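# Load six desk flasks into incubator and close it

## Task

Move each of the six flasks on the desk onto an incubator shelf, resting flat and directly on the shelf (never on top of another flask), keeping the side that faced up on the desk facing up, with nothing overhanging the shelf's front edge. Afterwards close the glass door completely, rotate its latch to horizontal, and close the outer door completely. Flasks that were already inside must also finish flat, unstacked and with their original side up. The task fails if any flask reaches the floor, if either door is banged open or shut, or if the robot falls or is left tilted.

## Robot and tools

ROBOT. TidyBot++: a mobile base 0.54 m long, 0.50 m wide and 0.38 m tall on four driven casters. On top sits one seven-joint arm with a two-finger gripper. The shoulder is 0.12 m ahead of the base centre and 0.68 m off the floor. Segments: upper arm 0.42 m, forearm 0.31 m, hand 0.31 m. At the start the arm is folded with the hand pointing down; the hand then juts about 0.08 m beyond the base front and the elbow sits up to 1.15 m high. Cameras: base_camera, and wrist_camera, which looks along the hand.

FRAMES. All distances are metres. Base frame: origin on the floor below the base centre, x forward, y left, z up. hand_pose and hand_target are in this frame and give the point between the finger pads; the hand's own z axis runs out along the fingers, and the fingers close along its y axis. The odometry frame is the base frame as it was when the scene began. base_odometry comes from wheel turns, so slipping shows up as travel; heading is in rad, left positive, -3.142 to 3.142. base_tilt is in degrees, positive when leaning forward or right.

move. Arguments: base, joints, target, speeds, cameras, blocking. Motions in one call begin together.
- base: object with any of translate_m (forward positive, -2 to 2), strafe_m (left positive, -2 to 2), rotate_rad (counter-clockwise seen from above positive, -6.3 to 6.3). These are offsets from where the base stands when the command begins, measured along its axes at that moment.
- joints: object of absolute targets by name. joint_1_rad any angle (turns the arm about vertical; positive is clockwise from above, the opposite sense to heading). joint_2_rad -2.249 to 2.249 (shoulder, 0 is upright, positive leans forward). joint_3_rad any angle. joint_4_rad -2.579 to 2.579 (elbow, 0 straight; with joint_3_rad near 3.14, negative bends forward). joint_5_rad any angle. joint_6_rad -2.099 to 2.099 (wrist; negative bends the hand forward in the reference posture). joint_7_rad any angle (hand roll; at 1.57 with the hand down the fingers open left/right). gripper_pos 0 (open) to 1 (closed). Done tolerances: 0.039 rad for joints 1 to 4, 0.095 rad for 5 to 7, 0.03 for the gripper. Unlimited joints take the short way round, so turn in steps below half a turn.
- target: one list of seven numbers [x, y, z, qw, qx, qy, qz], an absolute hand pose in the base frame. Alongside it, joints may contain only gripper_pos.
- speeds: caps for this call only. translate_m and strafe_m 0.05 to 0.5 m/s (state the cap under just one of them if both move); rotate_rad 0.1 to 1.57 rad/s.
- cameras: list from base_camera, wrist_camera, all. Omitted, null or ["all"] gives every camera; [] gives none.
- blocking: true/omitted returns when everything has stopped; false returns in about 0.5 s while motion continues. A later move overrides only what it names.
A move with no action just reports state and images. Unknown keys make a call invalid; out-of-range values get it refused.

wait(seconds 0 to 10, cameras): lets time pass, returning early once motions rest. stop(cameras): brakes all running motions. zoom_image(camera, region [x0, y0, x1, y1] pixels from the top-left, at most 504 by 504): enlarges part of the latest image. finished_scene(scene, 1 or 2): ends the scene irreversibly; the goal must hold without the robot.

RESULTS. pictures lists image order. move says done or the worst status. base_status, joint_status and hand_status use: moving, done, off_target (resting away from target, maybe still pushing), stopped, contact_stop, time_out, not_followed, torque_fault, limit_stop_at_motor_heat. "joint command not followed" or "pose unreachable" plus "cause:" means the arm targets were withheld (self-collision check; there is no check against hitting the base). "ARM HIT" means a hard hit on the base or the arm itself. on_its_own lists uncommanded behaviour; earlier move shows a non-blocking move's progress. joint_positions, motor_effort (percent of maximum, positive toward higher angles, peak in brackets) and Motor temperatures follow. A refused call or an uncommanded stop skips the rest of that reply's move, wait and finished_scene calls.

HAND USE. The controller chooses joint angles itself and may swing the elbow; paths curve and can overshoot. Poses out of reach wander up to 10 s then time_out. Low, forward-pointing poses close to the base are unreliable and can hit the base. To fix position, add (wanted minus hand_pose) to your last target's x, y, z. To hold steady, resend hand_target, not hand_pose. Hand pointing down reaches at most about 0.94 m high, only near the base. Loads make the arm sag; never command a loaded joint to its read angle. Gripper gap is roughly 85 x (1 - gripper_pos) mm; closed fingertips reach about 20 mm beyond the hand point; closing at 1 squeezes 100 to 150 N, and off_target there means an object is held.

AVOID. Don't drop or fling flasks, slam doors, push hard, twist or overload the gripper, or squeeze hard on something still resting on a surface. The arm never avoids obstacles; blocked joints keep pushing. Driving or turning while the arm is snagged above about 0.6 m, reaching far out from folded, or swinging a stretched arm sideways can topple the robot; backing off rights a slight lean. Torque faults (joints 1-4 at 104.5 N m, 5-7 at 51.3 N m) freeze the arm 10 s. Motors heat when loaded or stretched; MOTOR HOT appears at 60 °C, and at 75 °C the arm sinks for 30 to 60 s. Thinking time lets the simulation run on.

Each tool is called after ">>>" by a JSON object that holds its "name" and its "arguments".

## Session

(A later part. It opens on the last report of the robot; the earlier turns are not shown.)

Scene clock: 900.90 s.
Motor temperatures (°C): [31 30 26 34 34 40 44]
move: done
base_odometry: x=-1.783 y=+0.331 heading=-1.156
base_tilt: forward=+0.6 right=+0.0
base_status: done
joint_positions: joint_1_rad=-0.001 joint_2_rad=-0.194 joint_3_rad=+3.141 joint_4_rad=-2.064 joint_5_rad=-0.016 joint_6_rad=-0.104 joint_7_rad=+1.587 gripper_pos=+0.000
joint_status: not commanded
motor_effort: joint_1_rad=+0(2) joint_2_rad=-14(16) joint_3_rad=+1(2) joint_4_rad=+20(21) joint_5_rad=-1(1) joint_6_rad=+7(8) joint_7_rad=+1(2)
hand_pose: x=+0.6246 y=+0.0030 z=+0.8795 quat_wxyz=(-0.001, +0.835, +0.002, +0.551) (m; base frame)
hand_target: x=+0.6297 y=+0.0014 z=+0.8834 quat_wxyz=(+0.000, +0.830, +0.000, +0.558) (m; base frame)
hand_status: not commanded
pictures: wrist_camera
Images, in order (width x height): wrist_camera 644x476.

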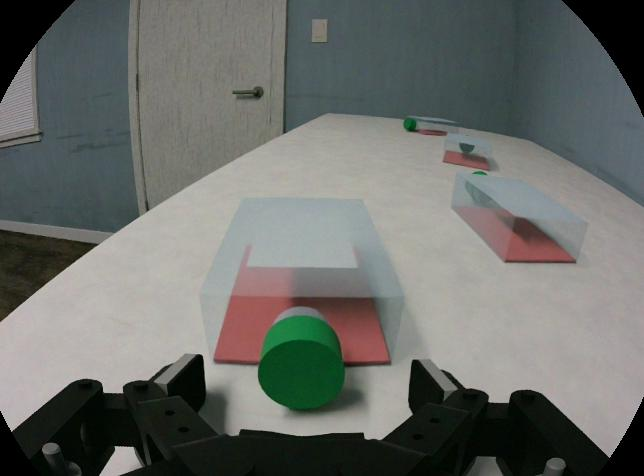

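>>> {"name": "move", "arguments": {"base": {"strafe_m": 0.0025, "translate_m": 0.018}, "speeds": {"translate_m": 0.06}, "cameras": ["wrist_camera"]}}

Scene clock: 904.03 s.
Motor temperatures (°C): [31 30 26 34 34 40 44]
move: done
base_odometry: x=-1.774 y=+0.315 heading=-1.156
base_tilt: forward=+0.5 right=+0.0
base_status: done
joint_positions: joint_1_rad=-0.001 joint_2_rad=-0.193 joint_3_rad=+3.141 joint_4_rad=-2.064 joint_5_rad=-0.016 joint_6_rad=-0.103 joint_7_rad=+1.587 gripper_pos=+0.000
joint_status: not commanded
motor_effort: joint_1_rad=+0(1) joint_2_rad=-14(17) joint_3_rad=+0(1) joint_4_rad=+20(21) joint_5_rad=-1(1) joint_6_rad=+6(8) joint_7_rad=+1(2)
hand_pose: x=+0.6247 y=+0.0030 z=+0.8796 quat_wxyz=(-0.001, +0.834, +0.002, +0.551) (m; base frame)
hand_target: x=+0.6297 y=+0.0014 z=+0.8834 quat_wxyz=(+0.000, +0.830, +0.000, +0.558) (m; base frame)
hand_status: not commanded
pictures: wrist_camera
Images, in order (width x height): wrist_camera 644x476.

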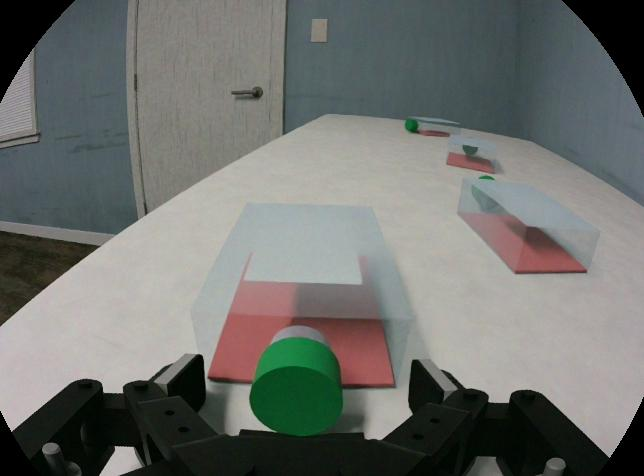

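>>> {"name": "move", "arguments": {"base": {"strafe_m": 0.01, "translate_m": -0.012, "rotate_rad": -0.008}, "speeds": {"translate_m": 0.06}, "cameras": ["wrist_camera"]}}

Scene clock: 915.23 s.
Motor temperatures (°C): [31 30 26 34 34 40 44]
move: done
base_odometry: x=-1.770 y=+0.330 heading=-1.164
base_tilt: forward=+0.6 right=+0.0
base_status: done
joint_positions: joint_1_rad=-0.001 joint_2_rad=-0.194 joint_3_rad=+3.141 joint_4_rad=-2.065 joint_5_rad=-0.016 joint_6_rad=-0.103 joint_7_rad=+1.587 gripper_pos=+0.000
joint_status: not commanded
motor_effort: joint_1_rad=+0(2) joint_2_rad=-14(16) joint_3_rad=+0(2) joint_4_rad=+20(21) joint_5_rad=-1(1) joint_6_rad=+7(8) joint_7_rad=+1(2)
hand_pose: x=+0.6245 y=+0.0029 z=+0.8796 quat_wxyz=(-0.001, +0.834, +0.001, +0.551) (m; base frame)
hand_target: x=+0.6297 y=+0.0014 z=+0.8834 quat_wxyz=(+0.000, +0.830, +0.000, +0.558) (m; base frame)
hand_status: not commanded
pictures: wrist_camera
Images, in order (width x height): wrist_camera 644x476.

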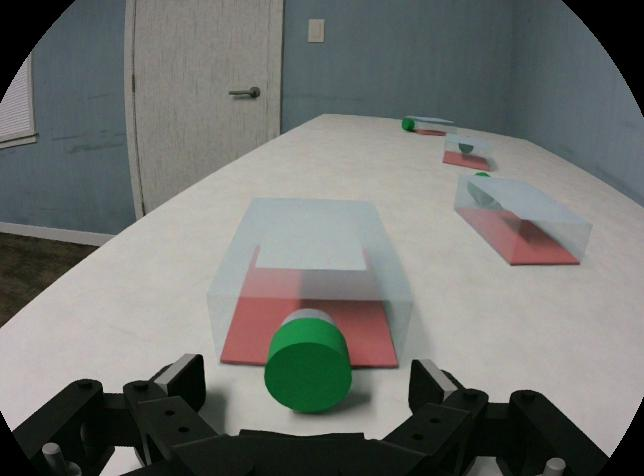

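>>> {"name": "move", "arguments": {"base": {"strafe_m": 0.0085, "rotate_rad": -0.015}, "cameras": []}}

>>> {"name": "move", "arguments": {"base": {"translate_m": 0.02}, "speeds": {"translate_m": 0.06}, "cameras": ["wrist_camera"]}}

Scene clock: 924.33 s.
Motor temperatures (°C): [31 30 26 34 34 40 44]
move: done
base_odometry: x=-1.762 y=+0.333 heading=-1.179
base_tilt: forward=+0.6 right=+0.0
base_status: done
joint_positions: joint_1_rad=-0.001 joint_2_rad=-0.194 joint_3_rad=+3.141 joint_4_rad=-2.065 joint_5_rad=-0.016 joint_6_rad=-0.103 joint_7_rad=+1.587 gripper_pos=+0.000
joint_status: not commanded
motor_effort: joint_1_rad=+0(2) joint_2_rad=-15(15) joint_3_rad=+0(3) joint_4_rad=+21(21) joint_5_rad=-1(1) joint_6_rad=+7(8) joint_7_rad=+1(2)
hand_pose: x=+0.6245 y=+0.0026 z=+0.8796 quat_wxyz=(-0.001, +0.834, +0.001, +0.551) (m; base frame)
hand_target: x=+0.6297 y=+0.0014 z=+0.8834 quat_wxyz=(+0.000, +0.830, +0.000, +0.558) (m; base frame)
hand_status: not commanded
pictures: none
No camera images: "cameras" was empty.

Scene clock: 925.17 s.
Motor temperatures (°C): [31 30 26 34 34 40 44]
move: done
base_odometry: x=-1.754 y=+0.315 heading=-1.179
base_tilt: forward=+0.6 right=+0.0
base_status: done
joint_positions: joint_1_rad=-0.001 joint_2_rad=-0.194 joint_3_rad=+3.141 joint_4_rad=-2.065 joint_5_rad=-0.016 joint_6_rad=-0.102 joint_7_rad=+1.587 gripper_pos=+0.000
joint_status: not commanded
motor_effort: joint_1_rad=+0(1) joint_2_rad=-14(16) joint_3_rad=-1(1) joint_4_rad=+20(22) joint_5_rad=-1(1) joint_6_rad=+7(8) joint_7_rad=+1(2)
hand_pose: x=+0.6246 y=+0.0026 z=+0.8796 quat_wxyz=(-0.001, +0.834, +0.001, +0.551) (m; base frame)
hand_target: x=+0.6297 y=+0.0014 z=+0.8834 quat_wxyz=(+0.000, +0.830, +0.000, +0.558) (m; base frame)
hand_status: not commanded
pictures: wrist_camera
Images, in order (width x height): wrist_camera 644x476.

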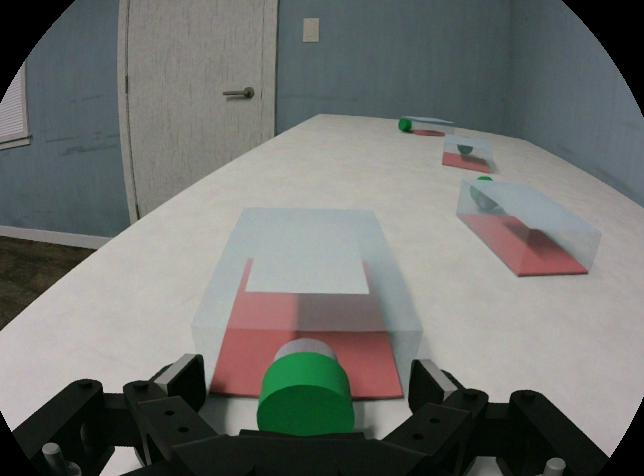

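>>> {"name": "move", "arguments": {"base": {"translate_m": 0.02, "strafe_m": 0.001}, "speeds": {"translate_m": 0.06}, "cameras": ["wrist_camera"]}}

>>> {"name": "move", "arguments": {"base": {"translate_m": 0.02}, "speeds": {"translate_m": 0.06}, "cameras": ["wrist_camera"]}}

Scene clock: 929.53 s.
Motor temperatures (°C): [31 30 26 34 34 40 44]
move: done
base_odometry: x=-1.745 y=+0.297 heading=-1.179
base_tilt: forward=+0.6 right=+0.0
base_status: done
joint_positions: joint_1_rad=-0.001 joint_2_rad=-0.193 joint_3_rad=+3.141 joint_4_rad=-2.065 joint_5_rad=-0.016 joint_6_rad=-0.102 joint_7_rad=+1.587 gripper_pos=+0.000
joint_status: not commanded
motor_effort: joint_1_rad=+0(1) joint_2_rad=-14(17) joint_3_rad=+0(1) joint_4_rad=+20(21) joint_5_rad=-1(1) joint_6_rad=+6(8) joint_7_rad=+2(2)
hand_pose: x=+0.6248 y=+0.0026 z=+0.8796 quat_wxyz=(-0.001, +0.834, +0.001, +0.551) (m; base frame)
hand_target: x=+0.6297 y=+0.0014 z=+0.8834 quat_wxyz=(+0.000, +0.830, +0.000, +0.558) (m; base frame)
hand_status: not commanded
pictures: wrist_camera
Images, in order (width x height): wrist_camera 644x476.

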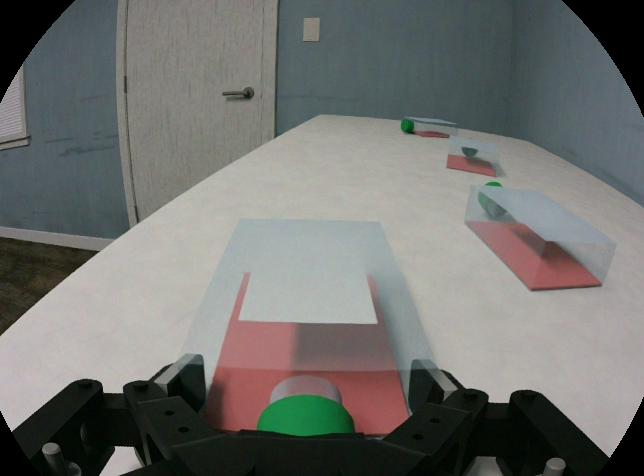

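Scene clock: 930.37 s.
Motor temperatures (°C): [31 30 26 34 34 40 44]
move: done
base_odometry: x=-1.737 y=+0.278 heading=-1.178
base_tilt: forward=+0.6 right=+0.0
base_status: done
joint_positions: joint_1_rad=-0.001 joint_2_rad=-0.194 joint_3_rad=+3.141 joint_4_rad=-2.065 joint_5_rad=-0.016 joint_6_rad=-0.102 joint_7_rad=+1.587 gripper_pos=+0.000
joint_status: not commanded
motor_effort: joint_1_rad=+0(1) joint_2_rad=-14(16) joint_3_rad=+0(1) joint_4_rad=+20(22) joint_5_rad=-1(1) joint_6_rad=+7(8) joint_7_rad=+1(2)
hand_pose: x=+0.6247 y=+0.0026 z=+0.8796 quat_wxyz=(-0.001, +0.834, +0.001, +0.551) (m; base frame)
hand_target: x=+0.6297 y=+0.0014 z=+0.8834 quat_wxyz=(+0.000, +0.830, +0.000, +0.558) (m; base frame)
hand_status: not commanded
pictures: wrist_camera
Images, in order (width x height): wrist_camera 644x476.

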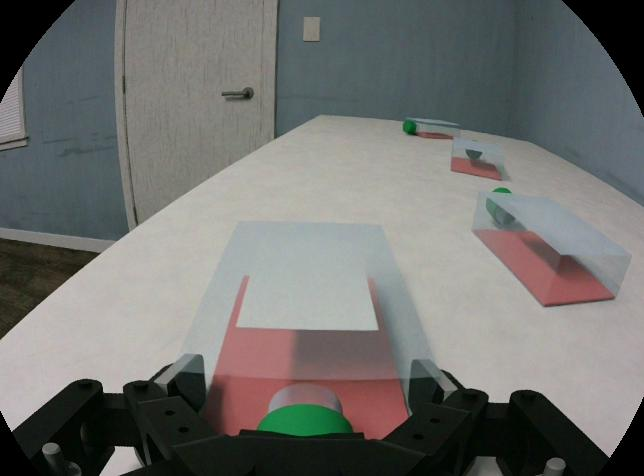

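>>> {"name": "move", "arguments": {"joints": {"gripper_pos": 0.3}, "cameras": []}}

>>> {"name": "move", "arguments": {"joints": {"joint_2_rad": -0.215, "joint_4_rad": -1.866, "joint_6_rad": -0.306}, "cameras": ["wrist_camera"]}}

Scene clock: 933.73 s.
Motor temperatures (°C): [31 30 26 34 34 40 44]
move: off_target
base_odometry: x=-1.737 y=+0.278 heading=-1.178
base_tilt: forward=+0.6 right=+0.0
base_status: not commanded
joint_positions: joint_1_rad=-0.001 joint_2_rad=-0.194 joint_3_rad=+3.141 joint_4_rad=-2.065 joint_5_rad=-0.016 joint_6_rad=-0.102 joint_7_rad=+1.587 gripper_pos=+0.038
joint_status: gripper_pos off_target (ended at +0.038, target +0.300)
motor_effort: joint_1_rad=+0(1) joint_2_rad=-13(15) joint_3_rad=-1(1) joint_4_rad=+20(21) joint_5_rad=-1(1) joint_6_rad=+7(8) joint_7_rad=+1(2)
hand_pose: x=+0.6246 y=+0.0026 z=+0.8801 quat_wxyz=(-0.001, +0.834, +0.001, +0.552) (m; base frame)
hand_target: x=+0.6297 y=+0.0014 z=+0.8834 quat_wxyz=(+0.000, +0.830, +0.000, +0.558) (m; base frame)
hand_status: not commanded
pictures: none
No camera images: "cameras" was empty.

Scene clock: 935.13 s.
Motor temperatures (°C): [31 30 26 34 34 40 44]
move: done
base_odometry: x=-1.737 y=+0.278 heading=-1.178
base_tilt: forward=+0.6 right=+0.0
base_status: not commanded
joint_positions: joint_1_rad=-0.001 joint_2_rad=-0.211 joint_3_rad=+3.141 joint_4_rad=-1.888 joint_5_rad=-0.016 joint_6_rad=-0.254 joint_7_rad=+1.587 gripper_pos=+0.038
joint_status: all done
motor_effort: joint_1_rad=+1(1) joint_2_rad=-16(17) joint_3_rad=+0(1) joint_4_rad=+23(23) joint_5_rad=-1(1) joint_6_rad=+8(9) joint_7_rad=+1(2)
hand_pose: x=+0.6348 y=+0.0034 z=+0.9506 quat_wxyz=(-0.002, +0.822, +0.002, +0.569) (m; base frame)
hand_target: x=+0.6309 y=+0.0014 z=+0.9504 quat_wxyz=(+0.000, +0.830, +0.000, +0.558) (m; base frame)
hand_status: not commanded
pictures: wrist_camera
Images, in order (width x height): wrist_camera 644x476.

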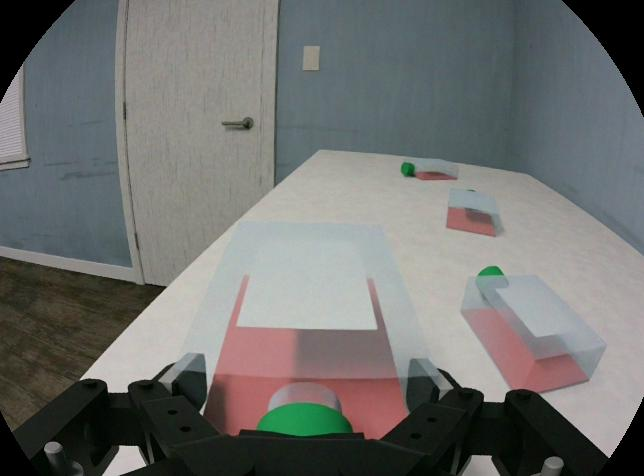

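>>> {"name": "move", "arguments": {"base": {"translate_m": -0.3}, "speeds": {"translate_m": 0.3}, "cameras": []}}

>>> {"name": "move", "arguments": {"base": {"strafe_m": 1.0}, "speeds": {"strafe_m": 0.4}, "cameras": []}}

>>> {"name": "move", "arguments": {"base": {"translate_m": 1.2}, "speeds": {"translate_m": 0.4}, "cameras": []}}

>>> {"name": "move", "arguments": {"base": {"rotate_rad": 2.941}, "speeds": {"rotate_rad": 1.0}, "cameras": ["wrist_camera"]}}

Scene clock: 949.00 s.
Motor temperatures (°C): [31 30 26 34 34 40 44]
move: done
base_odometry: x=-1.852 y=+0.556 heading=-1.178
base_tilt: forward=+0.6 right=+0.0
base_status: done
joint_positions: joint_1_rad=+0.000 joint_2_rad=-0.218 joint_3_rad=+3.141 joint_4_rad=-1.887 joint_5_rad=-0.016 joint_6_rad=-0.258 joint_7_rad=+1.587 gripper_pos=+0.038
joint_status: not commanded
motor_effort: joint_1_rad=+0(1) joint_2_rad=-15(19) joint_3_rad=-1(3) joint_4_rad=+23(23) joint_5_rad=-1(1) joint_6_rad=+8(9) joint_7_rad=+1(2)
hand_pose: x=+0.6325 y=+0.0034 z=+0.9530 quat_wxyz=(-0.002, +0.821, +0.002, +0.570) (m; base frame)
hand_target: x=+0.6309 y=+0.0014 z=+0.9504 quat_wxyz=(+0.000, +0.830, +0.000, +0.558) (m; base frame)
hand_status: not commanded
pictures: none
No camera images: "cameras" was empty.

Scene clock: 952.63 s.
Motor temperatures (°C): [31 30 26 34 34 40 44]
move: done
base_odometry: x=-0.928 y=+0.938 heading=-1.178
base_tilt: forward=+0.6 right=+0.0
base_status: done
joint_positions: joint_1_rad=+0.000 joint_2_rad=-0.218 joint_3_rad=+3.141 joint_4_rad=-1.887 joint_5_rad=-0.016 joint_6_rad=-0.259 joint_7_rad=+1.587 gripper_pos=+0.038
joint_status: not commanded
motor_effort: joint_1_rad=+1(2) joint_2_rad=-16(17) joint_3_rad=-1(3) joint_4_rad=+22(23) joint_5_rad=-1(1) joint_6_rad=+8(9) joint_7_rad=+1(2)
hand_pose: x=+0.6325 y=+0.0033 z=+0.9530 quat_wxyz=(-0.002, +0.821, +0.002, +0.570) (m; base frame)
hand_target: x=+0.6309 y=+0.0014 z=+0.9504 quat_wxyz=(+0.000, +0.830, +0.000, +0.558) (m; base frame)
hand_status: not commanded
pictures: none
No camera images: "cameras" was empty.

Scene clock: 956.77 s.
Motor temperatures (°C): [31 30 26 34 34 40 44]
move: done
base_odometry: x=-0.468 y=-0.170 heading=-1.178
base_tilt: forward=+0.6 right=+0.0
base_status: done
joint_positions: joint_1_rad=+0.000 joint_2_rad=-0.214 joint_3_rad=+3.141 joint_4_rad=-1.887 joint_5_rad=-0.016 joint_6_rad=-0.259 joint_7_rad=+1.587 gripper_pos=+0.038
joint_status: not commanded
motor_effort: joint_1_rad=+0(1) joint_2_rad=-16(18) joint_3_rad=+0(2) joint_4_rad=+22(23) joint_5_rad=-1(2) joint_6_rad=+9(9) joint_7_rad=+1(2)
hand_pose: x=+0.6336 y=+0.0033 z=+0.9507 quat_wxyz=(-0.002, +0.823, +0.002, +0.568) (m; base frame)
hand_target: x=+0.6309 y=+0.0014 z=+0.9504 quat_wxyz=(+0.000, +0.830, +0.000, +0.558) (m; base frame)
hand_status: not commanded
pictures: none
No camera images: "cameras" was empty.

Scene clock: 960.63 s.
Motor temperatures (°C): [31 30 26 34 34 40 44]
move: done
base_odometry: x=-0.468 y=-0.170 heading=+1.763
base_tilt: forward=+0.6 right=+0.0
base_status: done
joint_positions: joint_1_rad=-0.001 joint_2_rad=-0.214 joint_3_rad=+3.141 joint_4_rad=-1.887 joint_5_rad=-0.016 joint_6_rad=-0.259 joint_7_rad=+1.587 gripper_pos=+0.038
joint_status: not commanded
motor_effort: joint_1_rad=+0(2) joint_2_rad=-16(17) joint_3_rad=+0(3) joint_4_rad=+23(23) joint_5_rad=-1(1) joint_6_rad=+8(9) joint_7_rad=+1(2)
hand_pose: x=+0.6336 y=+0.0034 z=+0.9507 quat_wxyz=(-0.002, +0.823, +0.002, +0.568) (m; base frame)
hand_target: x=+0.6309 y=+0.0014 z=+0.9504 quat_wxyz=(+0.000, +0.830, +0.000, +0.558) (m; base frame)
hand_status: not commanded
pictures: wrist_camera
Images, in order (width x height): wrist_camera 644x476.

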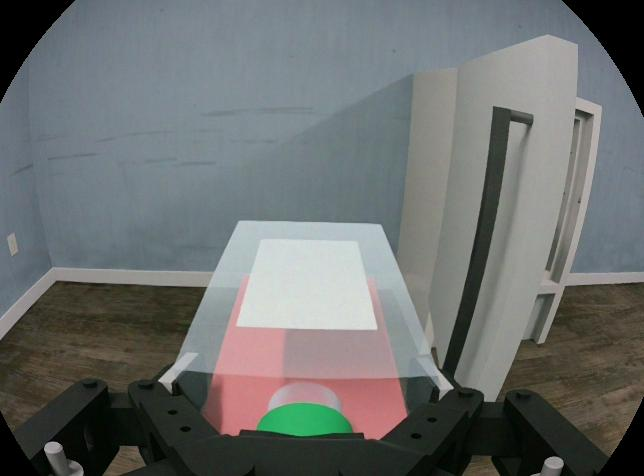

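>>> {"name": "move", "arguments": {"base": {"strafe_m": -1.045}, "speeds": {"strafe_m": 0.4}, "cameras": []}}

>>> {"name": "move", "arguments": {"base": {"translate_m": 0.45}, "joints": {"joint_2_rad": 0.559, "joint_4_rad": -2.0, "joint_6_rad": 0.62}, "cameras": ["wrist_camera"]}}

Scene clock: 970.83 s.
Motor temperatures (°C): [31 30 26 35 34 40 44]
move: done
base_odometry: x=+0.557 y=+0.029 heading=+1.764
base_tilt: forward=+0.5 right=+0.0
base_status: done
joint_positions: joint_1_rad=+0.000 joint_2_rad=-0.214 joint_3_rad=+3.141 joint_4_rad=-1.887 joint_5_rad=-0.016 joint_6_rad=-0.259 joint_7_rad=+1.587 gripper_pos=+0.038
joint_status: not commanded
motor_effort: joint_1_rad=+1(2) joint_2_rad=-16(16) joint_3_rad=-1(2) joint_4_rad=+22(23) joint_5_rad=-1(1) joint_6_rad=+8(9) joint_7_rad=+1(2)
hand_pose: x=+0.6336 y=+0.0033 z=+0.9507 quat_wxyz=(-0.002, +0.823, +0.002, +0.568) (m; base frame)
hand_target: x=+0.6309 y=+0.0014 z=+0.9504 quat_wxyz=(+0.000, +0.830, +0.000, +0.558) (m; base frame)
hand_status: not commanded
pictures: none
No camera images: "cameras" was empty.

Scene clock: 973.23 s.
Motor temperatures (°C): [31 30 26 35 34 40 44]
move: done
base_odometry: x=+0.471 y=+0.471 heading=+1.763
base_tilt: forward=+0.6 right=+0.0
base_status: done
joint_positions: joint_1_rad=+0.000 joint_2_rad=+0.551 joint_3_rad=+3.141 joint_4_rad=-1.996 joint_5_rad=-0.016 joint_6_rad=+0.572 joint_7_rad=+1.587 gripper_pos=+0.038
joint_status: all done
motor_effort: joint_1_rad=+0(1) joint_2_rad=-36(40) joint_3_rad=-1(2) joint_4_rad=+15(24) joint_5_rad=-1(1) joint_6_rad=+8(9) joint_7_rad=+2(2)
hand_pose: x=+0.8018 y=-0.0006 z=+0.6579 quat_wxyz=(+0.004, +0.834, -0.001, +0.551) (m; base frame)
hand_target: x=+0.8055 y=+0.0014 z=+0.6640 quat_wxyz=(+0.000, +0.825, +0.000, +0.566) (m; base frame)
hand_status: not commanded
pictures: wrist_camera
Images, in order (width x height): wrist_camera 644x476.

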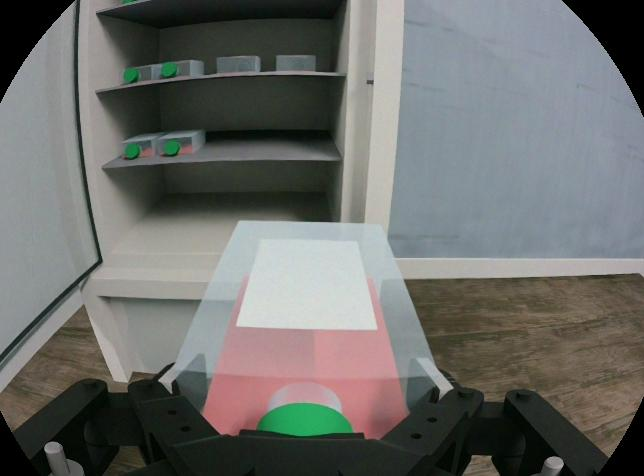

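>>> {"name": "move", "arguments": {"base": {"translate_m": 0.36}, "speeds": {"translate_m": 0.3}, "cameras": ["wrist_camera"]}}

Scene clock: 980.43 s.
Motor temperatures (°C): [31 30 26 34 34 40 44]
move: done
base_odometry: x=+0.402 y=+0.825 heading=+1.763
base_tilt: forward=+0.6 right=+0.0
base_status: done
joint_positions: joint_1_rad=+0.000 joint_2_rad=+0.551 joint_3_rad=+3.141 joint_4_rad=-2.001 joint_5_rad=-0.016 joint_6_rad=+0.578 joint_7_rad=+1.587 gripper_pos=+0.038
joint_status: not commanded
motor_effort: joint_1_rad=+1(2) joint_2_rad=-36(38) joint_3_rad=-1(2) joint_4_rad=+15(16) joint_5_rad=-1(1) joint_6_rad=+8(9) joint_7_rad=+1(2)
hand_pose: x=+0.8003 y=-0.0006 z=+0.6566 quat_wxyz=(+0.004, +0.835, -0.001, +0.551) (m; base frame)
hand_target: x=+0.8055 y=+0.0014 z=+0.6640 quat_wxyz=(+0.000, +0.825, +0.000, +0.566) (m; base frame)
hand_status: not commanded
pictures: wrist_camera
Images, in order (width x height): wrist_camera 644x476.

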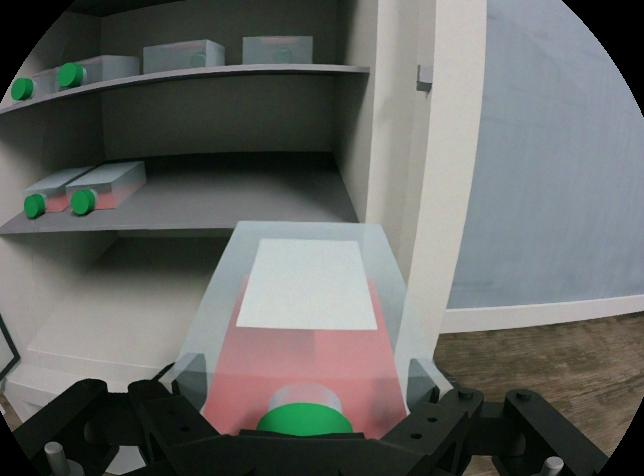

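>>> {"name": "move", "arguments": {"base": {"translate_m": 0.2, "strafe_m": 0.012}, "speeds": {"translate_m": 0.15}, "cameras": ["wrist_camera"]}}

Scene clock: 996.43 s.
Motor temperatures (°C): [31 30 26 34 34 40 43]
move: done
base_odometry: x=+0.352 y=+1.019 heading=+1.763
base_tilt: forward=+0.6 right=+0.0
base_status: done
joint_positions: joint_1_rad=+0.000 joint_2_rad=+0.552 joint_3_rad=+3.141 joint_4_rad=-2.003 joint_5_rad=-0.016 joint_6_rad=+0.579 joint_7_rad=+1.587 gripper_pos=+0.038
joint_status: not commanded
motor_effort: joint_1_rad=+0(1) joint_2_rad=-36(38) joint_3_rad=-1(2) joint_4_rad=+15(16) joint_5_rad=-1(1) joint_6_rad=+8(9) joint_7_rad=+1(2)
hand_pose: x=+0.7997 y=-0.0006 z=+0.6557 quat_wxyz=(+0.004, +0.835, -0.001, +0.550) (m; base frame)
hand_target: x=+0.8055 y=+0.0014 z=+0.6640 quat_wxyz=(+0.000, +0.825, +0.000, +0.566) (m; base frame)
hand_status: not commanded
pictures: wrist_camera
Images, in order (width x height): wrist_camera 644x476.

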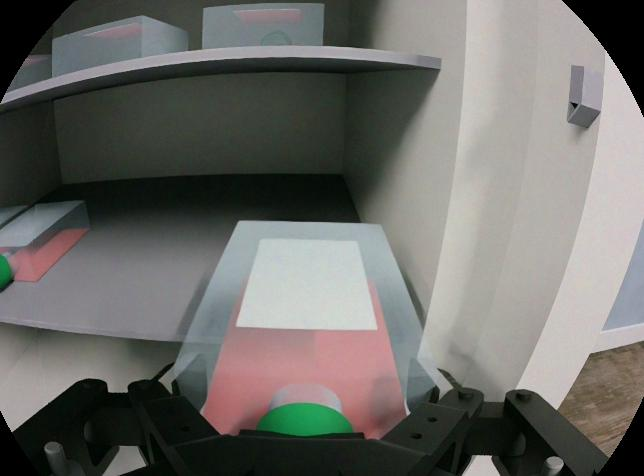

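>>> {"name": "move", "arguments": {"base": {"translate_m": 0.1}, "speeds": {"translate_m": 0.1}, "cameras": ["wrist_camera"]}}

Scene clock: 1006.33 s.
Motor temperatures (°C): [31 31 25 34 34 40 43]
move: done
base_odometry: x=+0.333 y=+1.117 heading=+1.763
base_tilt: forward=+0.6 right=+0.0
base_status: done
joint_positions: joint_1_rad=+0.000 joint_2_rad=+0.544 joint_3_rad=+3.141 joint_4_rad=-2.024 joint_5_rad=-0.016 joint_6_rad=+0.579 joint_7_rad=+1.587 gripper_pos=+0.038
joint_status: not commanded
motor_effort: joint_1_rad=-1(2) joint_2_rad=-35(37) joint_3_rad=-1(2) joint_4_rad=+18(23) joint_5_rad=+0(2) joint_6_rad=+9(10) joint_7_rad=+1(2)
hand_pose: x=+0.7918 y=-0.0007 z=+0.6513 quat_wxyz=(+0.004, +0.839, -0.001, +0.545) (m; base frame)
hand_target: x=+0.8055 y=+0.0014 z=+0.6640 quat_wxyz=(+0.000, +0.825, +0.000, +0.566) (m; base frame)
hand_status: not commanded
pictures: wrist_camera
Images, in order (width x height): wrist_camera 644x476.

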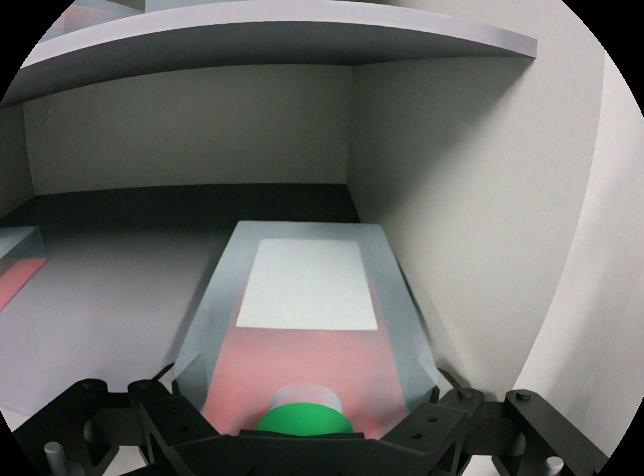

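>>> {"name": "move", "arguments": {"base": {"strafe_m": 0.022}, "cameras": ["wrist_camera"]}}

Scene clock: 1008.80 s.
Motor temperatures (°C): [31 31 25 34 34 40 43]
move: done
base_odometry: x=+0.311 y=+1.113 heading=+1.763
base_tilt: forward=+0.6 right=+0.0
base_status: done
joint_positions: joint_1_rad=-0.004 joint_2_rad=+0.547 joint_3_rad=+3.141 joint_4_rad=-2.019 joint_5_rad=-0.016 joint_6_rad=+0.579 joint_7_rad=+1.587 gripper_pos=+0.038
joint_status: not commanded
motor_effort: joint_1_rad=+0(3) joint_2_rad=-36(37) joint_3_rad=+0(3) joint_4_rad=+15(17) joint_5_rad=-1(1) joint_6_rad=+8(9) joint_7_rad=+1(2)
hand_pose: x=+0.7935 y=+0.0021 z=+0.6513 quat_wxyz=(+0.003, +0.838, +0.001, +0.546) (m; base frame)
hand_target: x=+0.8055 y=+0.0014 z=+0.6640 quat_wxyz=(+0.000, +0.825, +0.000, +0.566) (m; base frame)
hand_status: not commanded
pictures: wrist_camera
Images, in order (width x height): wrist_camera 644x476.

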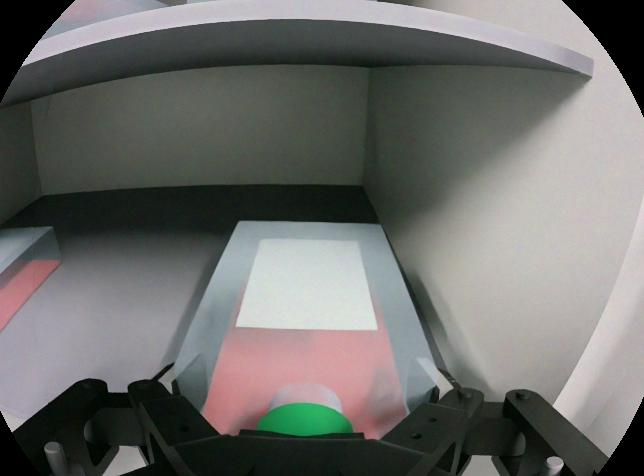

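>>> {"name": "move", "arguments": {"base": {"strafe_m": 0.012, "translate_m": 0.025}, "speeds": {"translate_m": 0.06}, "cameras": ["wrist_camera"]}}

>>> {"name": "move", "arguments": {"joints": {"joint_1_rad": 0.0, "joint_2_rad": 0.57, "joint_4_rad": -2.015, "joint_6_rad": 0.625}, "cameras": ["wrist_camera"]}}

Scene clock: 1014.00 s.
Motor temperatures (°C): [31 31 25 34 34 40 43]
move: done
base_odometry: x=+0.295 y=+1.135 heading=+1.763
base_tilt: forward=+0.6 right=+0.0
base_status: done
joint_positions: joint_1_rad=-0.004 joint_2_rad=+0.548 joint_3_rad=+3.141 joint_4_rad=-2.018 joint_5_rad=-0.016 joint_6_rad=+0.579 joint_7_rad=+1.587 gripper_pos=+0.038
joint_status: not commanded
motor_effort: joint_1_rad=+0(2) joint_2_rad=-35(38) joint_3_rad=-1(2) joint_4_rad=+15(16) joint_5_rad=-1(1) joint_6_rad=+8(9) joint_7_rad=+1(2)
hand_pose: x=+0.7941 y=+0.0016 z=+0.6514 quat_wxyz=(+0.003, +0.838, +0.000, +0.546) (m; base frame)
hand_target: x=+0.8055 y=+0.0014 z=+0.6640 quat_wxyz=(+0.000, +0.825, +0.000, +0.566) (m; base frame)
hand_status: not commanded
pictures: wrist_camera
Images, in order (width x height): wrist_camera 644x476.

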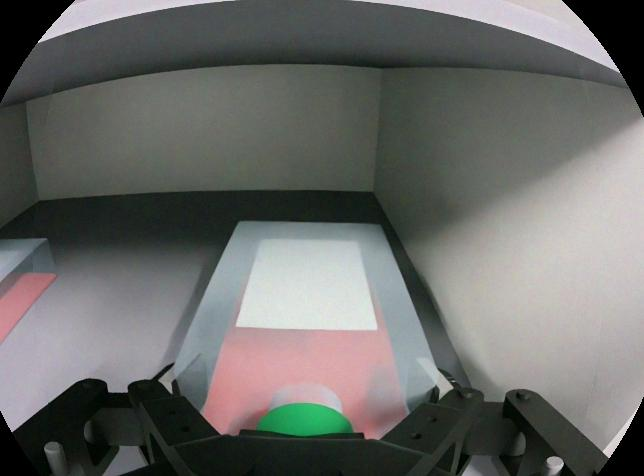

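Scene clock: 1014.60 s.
Motor temperatures (°C): [31 31 25 34 34 40 43]
move: done
base_odometry: x=+0.295 y=+1.135 heading=+1.763
base_tilt: forward=+0.6 right=+0.0
base_status: not commanded
joint_positions: joint_1_rad=-0.004 joint_2_rad=+0.555 joint_3_rad=+3.141 joint_4_rad=-2.021 joint_5_rad=-0.016 joint_6_rad=+0.583 joint_7_rad=+1.587 gripper_pos=+0.038
joint_status: all done
motor_effort: joint_1_rad=+0(1) joint_2_rad=-36(37) joint_3_rad=-1(2) joint_4_rad=+14(16) joint_5_rad=-1(1) joint_6_rad=+8(9) joint_7_rad=+1(2)
hand_pose: x=+0.7931 y=+0.0015 z=+0.6464 quat_wxyz=(+0.003, +0.840, +0.000, +0.543) (m; base frame)
hand_target: x=+0.8001 y=+0.0013 z=+0.6510 quat_wxyz=(+0.000, +0.830, +0.000, +0.557) (m; base frame)
hand_status: not commanded
pictures: wrist_camera
Images, in order (width x height): wrist_camera 644x476.

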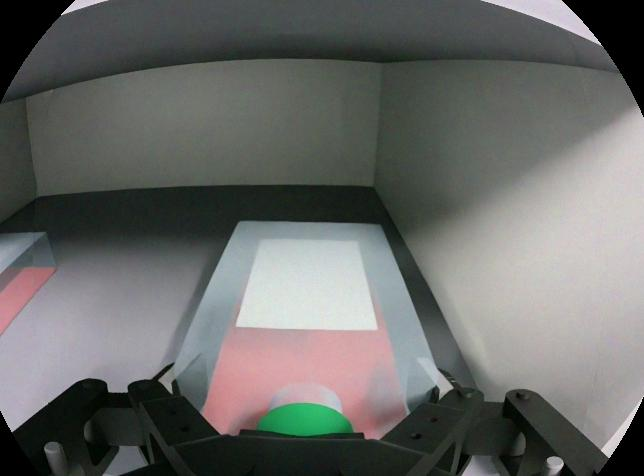

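>>> {"name": "move", "arguments": {"base": {"translate_m": 0.025}, "speeds": {"translate_m": 0.06}, "joints": {"joint_2_rad": 0.593, "joint_4_rad": -2.021, "joint_6_rad": 0.67}, "cameras": ["wrist_camera"]}}

>>> {"name": "move", "arguments": {"joints": {"joint_2_rad": 0.616, "joint_4_rad": -2.027, "joint_6_rad": 0.70}, "cameras": ["wrist_camera"]}}

Scene clock: 1021.43 s.
Motor temperatures (°C): [31 31 25 34 34 40 43]
move: done
base_odometry: x=+0.290 y=+1.160 heading=+1.763
base_tilt: forward=+0.6 right=+0.0
base_status: done
joint_positions: joint_1_rad=-0.004 joint_2_rad=+0.580 joint_3_rad=+3.141 joint_4_rad=-2.023 joint_5_rad=-0.016 joint_6_rad=+0.632 joint_7_rad=+1.587 gripper_pos=+0.038
joint_status: all done
motor_effort: joint_1_rad=+0(1) joint_2_rad=-37(38) joint_3_rad=-1(2) joint_4_rad=+14(16) joint_5_rad=-1(1) joint_6_rad=+8(9) joint_7_rad=+1(2)
hand_pose: x=+0.7974 y=+0.0014 z=+0.6426 quat_wxyz=(+0.003, +0.834, +0.000, +0.552) (m; base frame)
hand_target: x=+0.8023 y=+0.0013 z=+0.6456 quat_wxyz=(+0.000, +0.826, +0.000, +0.564) (m; base frame)
hand_status: not commanded
pictures: wrist_camera
Images, in order (width x height): wrist_camera 644x476.

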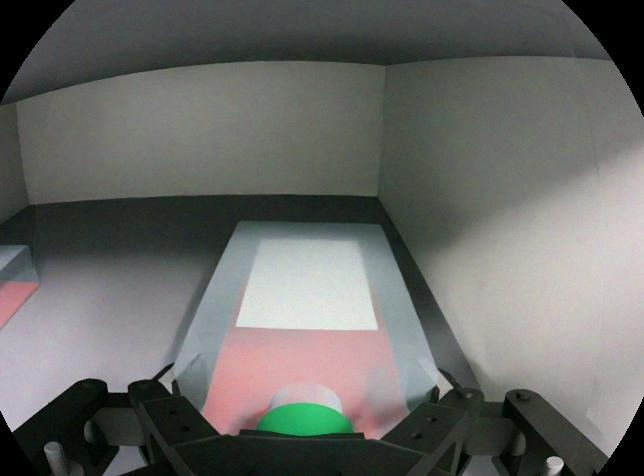

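Scene clock: 1022.13 s.
Motor temperatures (°C): [31 31 25 34 34 40 43]
move: done
base_odometry: x=+0.290 y=+1.160 heading=+1.763
base_tilt: forward=+0.6 right=+0.0
base_status: not commanded
joint_positions: joint_1_rad=-0.004 joint_2_rad=+0.602 joint_3_rad=+3.141 joint_4_rad=-2.024 joint_5_rad=-0.016 joint_6_rad=+0.662 joint_7_rad=+1.587 gripper_pos=+0.038
joint_status: all done
motor_effort: joint_1_rad=+0(0) joint_2_rad=-36(38) joint_3_rad=-1(2) joint_4_rad=+14(15) joint_5_rad=-1(1) joint_6_rad=+8(9) joint_7_rad=+1(2)
hand_pose: x=+0.7997 y=+0.0012 z=+0.6357 quat_wxyz=(+0.004, +0.832, +0.000, +0.555) (m; base frame)
hand_target: x=+0.8024 y=+0.0013 z=+0.6359 quat_wxyz=(+0.000, +0.826, +0.000, +0.564) (m; base frame)
hand_status: not commanded
pictures: wrist_camera
Images, in order (width x height): wrist_camera 644x476.

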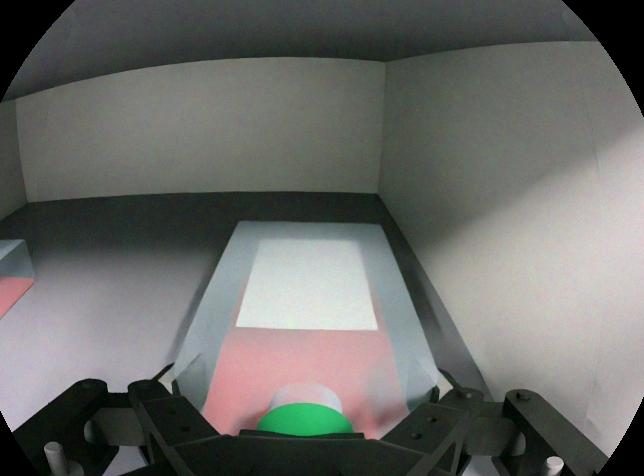

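>>> {"name": "move", "arguments": {"joints": {"joint_2_rad": 0.65, "joint_4_rad": -2.036, "joint_6_rad": 0.743}, "cameras": []}}

>>> {"name": "move", "arguments": {"joints": {"joint_2_rad": 0.673, "joint_4_rad": -2.042, "joint_6_rad": 0.772}, "cameras": ["wrist_camera"]}}

Scene clock: 1025.37 s.
Motor temperatures (°C): [31 31 25 34 34 40 43]
move: done
base_odometry: x=+0.290 y=+1.160 heading=+1.763
base_tilt: forward=+0.6 right=+0.0
base_status: not commanded
joint_positions: joint_1_rad=-0.004 joint_2_rad=+0.638 joint_3_rad=+3.141 joint_4_rad=-2.032 joint_5_rad=-0.016 joint_6_rad=+0.705 joint_7_rad=+1.587 gripper_pos=+0.038
joint_status: all done
motor_effort: joint_1_rad=+0(1) joint_2_rad=-37(39) joint_3_rad=-1(2) joint_4_rad=+13(14) joint_5_rad=-1(1) joint_6_rad=+8(9) joint_7_rad=+2(2)
hand_pose: x=+0.7998 y=+0.0011 z=+0.6202 quat_wxyz=(+0.004, +0.832, +0.000, +0.555) (m; base frame)
hand_target: x=+0.8019 y=+0.0013 z=+0.6213 quat_wxyz=(+0.000, +0.826, +0.000, +0.564) (m; base frame)
hand_status: not commanded
pictures: none
No camera images: "cameras" was empty.

Scene clock: 1026.00 s.
Motor temperatures (°C): [31 31 25 34 34 40 43]
move: done
base_odometry: x=+0.290 y=+1.160 heading=+1.763
base_tilt: forward=+0.6 right=+0.0
base_status: not commanded
joint_positions: joint_1_rad=-0.004 joint_2_rad=+0.651 joint_3_rad=+3.141 joint_4_rad=-2.034 joint_5_rad=-0.016 joint_6_rad=+0.737 joint_7_rad=+1.587 gripper_pos=+0.038
joint_status: all done
motor_effort: joint_1_rad=+0(1) joint_2_rad=-36(38) joint_3_rad=-1(2) joint_4_rad=+12(13) joint_5_rad=-1(1) joint_6_rad=+8(8) joint_7_rad=+2(2)
hand_pose: x=+0.8019 y=+0.0010 z=+0.6194 quat_wxyz=(+0.004, +0.827, +0.000, +0.562) (m; base frame)
hand_target: x=+0.8013 y=+0.0013 z=+0.6114 quat_wxyz=(+0.000, +0.826, +0.000, +0.564) (m; base frame)
hand_status: not commanded
pictures: wrist_camera
Images, in order (width x height): wrist_camera 644x476.

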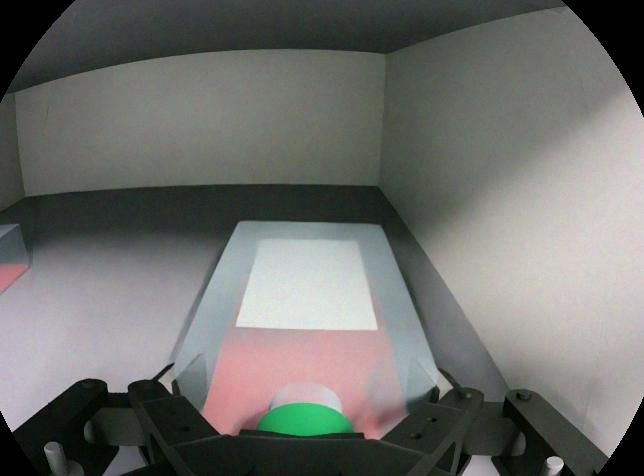

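>>> {"name": "move", "arguments": {"joints": {"joint_2_rad": 0.66, "joint_4_rad": -2.040, "joint_6_rad": 0.772, "gripper_pos": 0.0}, "cameras": []}}

>>> {"name": "move", "arguments": {"base": {"translate_m": -0.14}, "speeds": {"translate_m": 0.06}, "cameras": ["wrist_camera"]}}

Scene clock: 1029.73 s.
Motor temperatures (°C): [31 31 25 34 34 40 43]
move: done
base_odometry: x=+0.290 y=+1.160 heading=+1.763
base_tilt: forward=+0.6 right=+0.0
base_status: not commanded
joint_positions: joint_1_rad=-0.004 joint_2_rad=+0.651 joint_3_rad=+3.141 joint_4_rad=-2.035 joint_5_rad=-0.016 joint_6_rad=+0.737 joint_7_rad=+1.587 gripper_pos=+0.000
joint_status: all done
motor_effort: joint_1_rad=+1(1) joint_2_rad=-36(39) joint_3_rad=-1(2) joint_4_rad=+12(13) joint_5_rad=-1(1) joint_6_rad=+8(8) joint_7_rad=+1(2)
hand_pose: x=+0.8017 y=+0.0010 z=+0.6197 quat_wxyz=(+0.004, +0.827, +0.000, +0.562) (m; base frame)
hand_target: x=+0.8030 y=+0.0013 z=+0.6211 quat_wxyz=(+0.000, +0.821, +0.000, +0.570) (m; base frame)
hand_status: not commanded
pictures: none
No camera images: "cameras" was empty.

Scene clock: 1032.57 s.
Motor temperatures (°C): [31 31 25 34 34 40 43]
move: done
base_odometry: x=+0.316 y=+1.022 heading=+1.764
base_tilt: forward=+0.6 right=+0.0
base_status: done
joint_positions: joint_1_rad=-0.004 joint_2_rad=+0.650 joint_3_rad=+3.141 joint_4_rad=-2.037 joint_5_rad=-0.016 joint_6_rad=+0.737 joint_7_rad=+1.587 gripper_pos=+0.000
joint_status: not commanded
motor_effort: joint_1_rad=+0(2) joint_2_rad=-37(38) joint_3_rad=+0(2) joint_4_rad=+12(13) joint_5_rad=-1(1) joint_6_rad=+8(8) joint_7_rad=+1(2)
hand_pose: x=+0.8010 y=+0.0009 z=+0.6191 quat_wxyz=(+0.004, +0.828, +0.000, +0.561) (m; base frame)
hand_target: x=+0.8030 y=+0.0013 z=+0.6211 quat_wxyz=(+0.000, +0.821, +0.000, +0.570) (m; base frame)
hand_status: not commanded
pictures: wrist_camera
Images, in order (width x height): wrist_camera 644x476.

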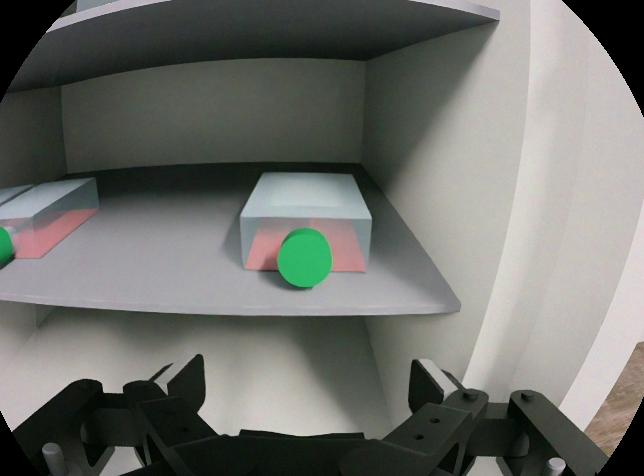

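>>> {"name": "move", "arguments": {"base": {"translate_m": -0.35}, "speeds": {"translate_m": 0.25}, "cameras": []}}

>>> {"name": "move", "arguments": {"base": {"translate_m": -0.65}, "joints": {"joint_1_rad": 0.0, "joint_2_rad": -0.215, "joint_4_rad": -1.866, "joint_6_rad": -0.306}, "cameras": []}}

>>> {"name": "move", "arguments": {"base": {"rotate_rad": -3.034}, "cameras": []}}

>>> {"name": "move", "arguments": {"base": {"translate_m": -0.477, "strafe_m": -1.234}, "cameras": []}}

>>> {"name": "move", "arguments": {"base": {"translate_m": -0.762, "strafe_m": -0.067}, "cameras": []}}

>>> {"name": "move", "arguments": {"base": {"translate_m": -0.033, "strafe_m": -0.918}, "cameras": ["all"]}}

>>> {"name": "move", "arguments": {"joints": {"joint_2_rad": 0.206, "joint_4_rad": -1.493, "joint_6_rad": -0.258}, "cameras": ["wrist_camera"]}}

Scene clock: 1057.30 s.
Motor temperatures (°C): [31 32 25 34 34 40 43]
move: done
base_odometry: x=+0.383 y=+0.678 heading=+1.764
base_tilt: forward=+0.6 right=+0.0
base_status: done
joint_positions: joint_1_rad=-0.004 joint_2_rad=+0.650 joint_3_rad=+3.141 joint_4_rad=-2.039 joint_5_rad=-0.016 joint_6_rad=+0.737 joint_7_rad=+1.587 gripper_pos=+0.000
joint_status: not commanded
motor_effort: joint_1_rad=+0(2) joint_2_rad=-37(38) joint_3_rad=-1(2) joint_4_rad=+12(14) joint_5_rad=-1(1) joint_6_rad=+8(8) joint_7_rad=+1(2)
hand_pose: x=+0.8002 y=+0.0009 z=+0.6185 quat_wxyz=(+0.004, +0.828, +0.000, +0.561) (m; base frame)
hand_target: x=+0.8030 y=+0.0013 z=+0.6211 quat_wxyz=(+0.000, +0.821, +0.000, +0.570) (m; base frame)
hand_status: not commanded
pictures: none
No camera images: "cameras" was empty.

Scene clock: 1059.97 s.
Motor temperatures (°C): [31 32 25 34 34 40 43]
move: done
base_odometry: x=+0.508 y=+0.040 heading=+1.764
base_tilt: forward=+0.6 right=+0.0
base_status: done
joint_positions: joint_1_rad=-0.004 joint_2_rad=-0.224 joint_3_rad=+3.141 joint_4_rad=-1.889 joint_5_rad=-0.016 joint_6_rad=-0.250 joint_7_rad=+1.587 gripper_pos=+0.000
joint_status: all done
motor_effort: joint_1_rad=+1(3) joint_2_rad=-15(40) joint_3_rad=+0(2) joint_4_rad=+22(22) joint_5_rad=-1(1) joint_6_rad=+7(9) joint_7_rad=+1(2)
hand_pose: x=+0.6317 y=+0.0049 z=+0.9575 quat_wxyz=(-0.003, +0.818, +0.003, +0.576) (m; base frame)
hand_target: x=+0.6309 y=+0.0014 z=+0.9504 quat_wxyz=(+0.000, +0.830, +0.000, +0.558) (m; base frame)
hand_status: not commanded
pictures: none
No camera images: "cameras" was empty.

Scene clock: 1063.23 s.
Motor temperatures (°C): [31 32 25 34 34 40 43]
move: done
base_odometry: x=+0.508 y=+0.040 heading=-1.270
base_tilt: forward=+0.5 right=+0.0
base_status: done
joint_positions: joint_1_rad=-0.002 joint_2_rad=-0.219 joint_3_rad=+3.141 joint_4_rad=-1.887 joint_5_rad=-0.016 joint_6_rad=-0.251 joint_7_rad=+1.587 gripper_pos=+0.000
joint_status: not commanded
motor_effort: joint_1_rad=+0(2) joint_2_rad=-15(18) joint_3_rad=+0(3) joint_4_rad=+22(22) joint_5_rad=-1(2) joint_6_rad=+8(8) joint_7_rad=+2(2)
hand_pose: x=+0.6330 y=+0.0040 z=+0.9562 quat_wxyz=(-0.002, +0.819, +0.003, +0.574) (m; base frame)
hand_target: x=+0.6309 y=+0.0014 z=+0.9504 quat_wxyz=(+0.000, +0.830, +0.000, +0.558) (m; base frame)
hand_status: not commanded
pictures: none
No camera images: "cameras" was empty.

Scene clock: 1067.27 s.
Motor temperatures (°C): [31 32 25 34 34 40 43]
move: done
base_odometry: x=-0.812 y=+0.130 heading=-1.271
base_tilt: forward=+0.6 right=+0.0
base_status: done
joint_positions: joint_1_rad=-0.002 joint_2_rad=-0.219 joint_3_rad=+3.141 joint_4_rad=-1.886 joint_5_rad=-0.016 joint_6_rad=-0.252 joint_7_rad=+1.587 gripper_pos=+0.000
joint_status: not commanded
motor_effort: joint_1_rad=+0(2) joint_2_rad=-15(17) joint_3_rad=+0(2) joint_4_rad=+22(22) joint_5_rad=-1(1) joint_6_rad=+7(8) joint_7_rad=+1(2)
hand_pose: x=+0.6329 y=+0.0040 z=+0.9558 quat_wxyz=(-0.002, +0.819, +0.003, +0.574) (m; base frame)
hand_target: x=+0.6309 y=+0.0014 z=+0.9504 quat_wxyz=(+0.000, +0.830, +0.000, +0.558) (m; base frame)
hand_status: not commanded
pictures: none
No camera images: "cameras" was empty.

Scene clock: 1070.07 s.
Motor temperatures (°C): [31 32 25 34 34 40 43]
move: done
base_odometry: x=-1.102 y=+0.839 heading=-1.270
base_tilt: forward=+0.6 right=+0.1
base_status: done
joint_positions: joint_1_rad=-0.002 joint_2_rad=-0.222 joint_3_rad=+3.141 joint_4_rad=-1.885 joint_5_rad=-0.016 joint_6_rad=-0.255 joint_7_rad=+1.587 gripper_pos=+0.000
joint_status: not commanded
motor_effort: joint_1_rad=+0(1) joint_2_rad=-14(19) joint_3_rad=+0(1) joint_4_rad=+22(23) joint_5_rad=-1(1) joint_6_rad=+8(8) joint_7_rad=+1(2)
hand_pose: x=+0.6321 y=+0.0040 z=+0.9573 quat_wxyz=(-0.002, +0.819, +0.003, +0.574) (m; base frame)
hand_target: x=+0.6309 y=+0.0014 z=+0.9504 quat_wxyz=(+0.000, +0.830, +0.000, +0.558) (m; base frame)
hand_status: not commanded
pictures: none
No camera images: "cameras" was empty.

Scene clock: 1073.23 s.
Motor temperatures (°C): [31 32 25 34 34 40 43]
move: done
base_odometry: x=-1.988 y=+0.599 heading=-1.271
base_tilt: forward=+0.6 right=+0.0
base_status: done
joint_positions: joint_1_rad=-0.002 joint_2_rad=-0.222 joint_3_rad=+3.141 joint_4_rad=-1.885 joint_5_rad=-0.016 joint_6_rad=-0.255 joint_7_rad=+1.587 gripper_pos=+0.000
joint_status: not commanded
motor_effort: joint_1_rad=+0(2) joint_2_rad=-15(16) joint_3_rad=+0(3) joint_4_rad=+22(22) joint_5_rad=-1(1) joint_6_rad=+8(8) joint_7_rad=+1(2)
hand_pose: x=+0.6321 y=+0.0040 z=+0.9573 quat_wxyz=(-0.002, +0.819, +0.003, +0.574) (m; base frame)
hand_target: x=+0.6309 y=+0.0014 z=+0.9504 quat_wxyz=(+0.000, +0.830, +0.000, +0.558) (m; base frame)
hand_status: not commanded
pictures: base_camera, wrist_camera
Images, in order (width x height): base_camera 644x364, wrist_camera 644x476.

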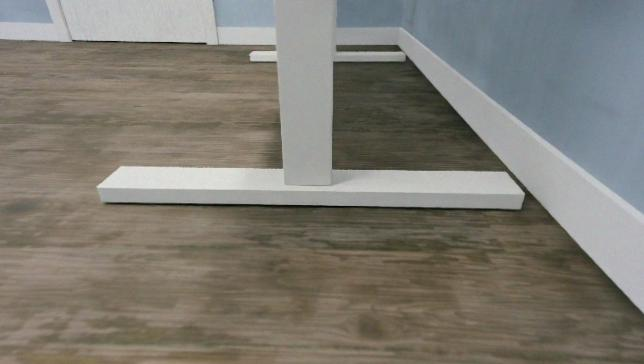

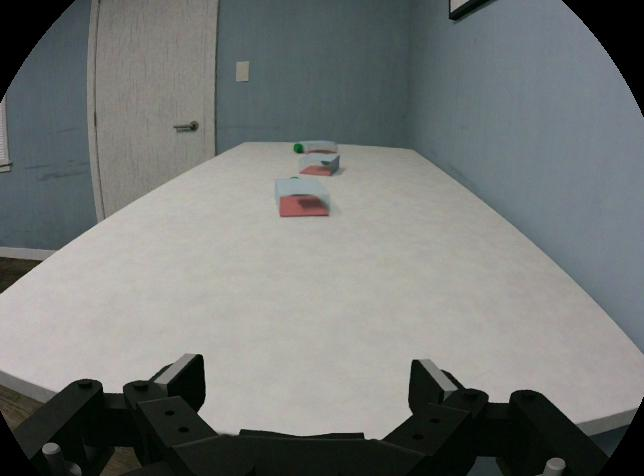

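Scene clock: 1074.83 s.
Motor temperatures (°C): [31 32 25 34 34 40 43]
move: done
base_odometry: x=-1.988 y=+0.599 heading=-1.271
base_tilt: forward=+0.5 right=+0.0
base_status: not commanded
joint_positions: joint_1_rad=-0.002 joint_2_rad=+0.198 joint_3_rad=+3.141 joint_4_rad=-1.517 joint_5_rad=-0.016 joint_6_rad=-0.255 joint_7_rad=+1.587 gripper_pos=+0.000
joint_status: all done
motor_effort: joint_1_rad=+0(1) joint_2_rad=-31(34) joint_3_rad=+0(1) joint_4_rad=+21(23) joint_5_rad=-1(1) joint_6_rad=+8(10) joint_7_rad=+1(2)
hand_pose: x=+0.7997 y=+0.0044 z=+0.9285 quat_wxyz=(-0.002, +0.833, +0.002, +0.553) (m; base frame)
hand_target: x=+0.8052 y=+0.0014 z=+0.9362 quat_wxyz=(+0.000, +0.830, +0.000, +0.558) (m; base frame)
hand_status: not commanded
pictures: wrist_camera
Images, in order (width x height): wrist_camera 644x476.

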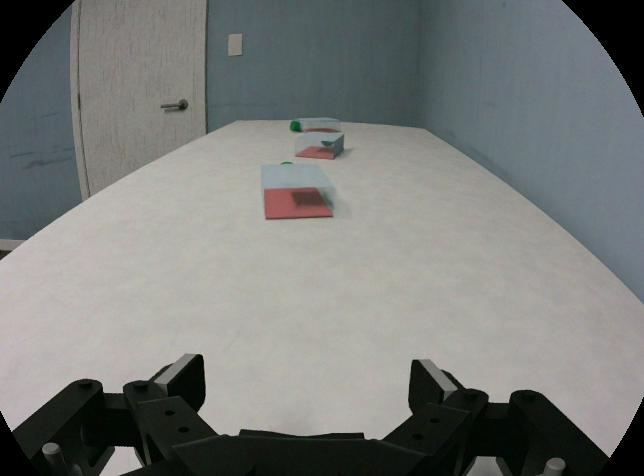

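>>> {"name": "move", "arguments": {"base": {"translate_m": 0.185, "strafe_m": -0.094, "rotate_rad": -0.108}, "speeds": {"translate_m": 0.15}, "joints": {"joint_1_rad": -0.26}, "cameras": ["all"]}}

Scene clock: 1090.77 s.
Motor temperatures (°C): [31 32 25 34 34 40 43]
move: time_out
base_odometry: x=-2.024 y=+0.396 heading=-1.380
base_tilt: forward=+0.6 right=+0.0
base_status: translate_m time_out (by the wheels' count: +0.184 of +0.185); strafe_m time_out (by the wheels' count: -0.093 of -0.094); rotate_rad time_out (by the wheels' count: -0.109 of -0.108)
joint_positions: joint_1_rad=-0.259 joint_2_rad=+0.199 joint_3_rad=+3.143 joint_4_rad=-1.514 joint_5_rad=-0.016 joint_6_rad=-0.255 joint_7_rad=+1.587 gripper_pos=+0.000
joint_status: all done
motor_effort: joint_1_rad=+1(5) joint_2_rad=-30(35) joint_3_rad=-1(5) joint_4_rad=+22(23) joint_5_rad=-1(2) joint_6_rad=+7(8) joint_7_rad=+1(2)
hand_pose: x=+0.7772 y=+0.1764 z=+0.9300 quat_wxyz=(-0.073, +0.825, +0.108, +0.549) (m; base frame)
hand_target: x=+0.7818 y=+0.1777 z=+0.9362 quat_wxyz=(-0.072, +0.823, +0.108, +0.554) (m; base frame)
hand_status: not commanded
pictures: base_camera, wrist_camera
Images, in order (width x height): base_camera 644x364, wrist_camera 644x476.

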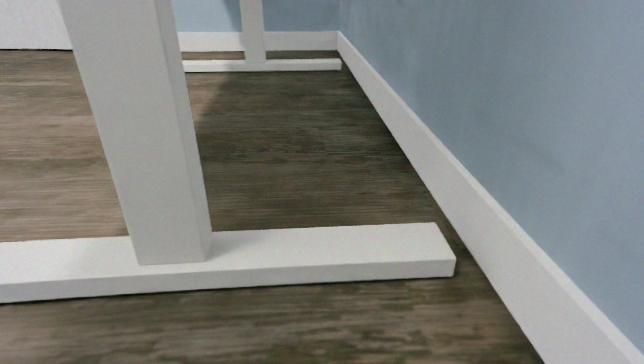

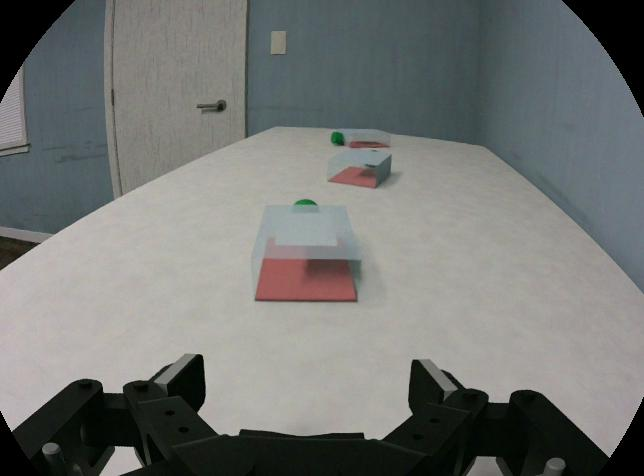

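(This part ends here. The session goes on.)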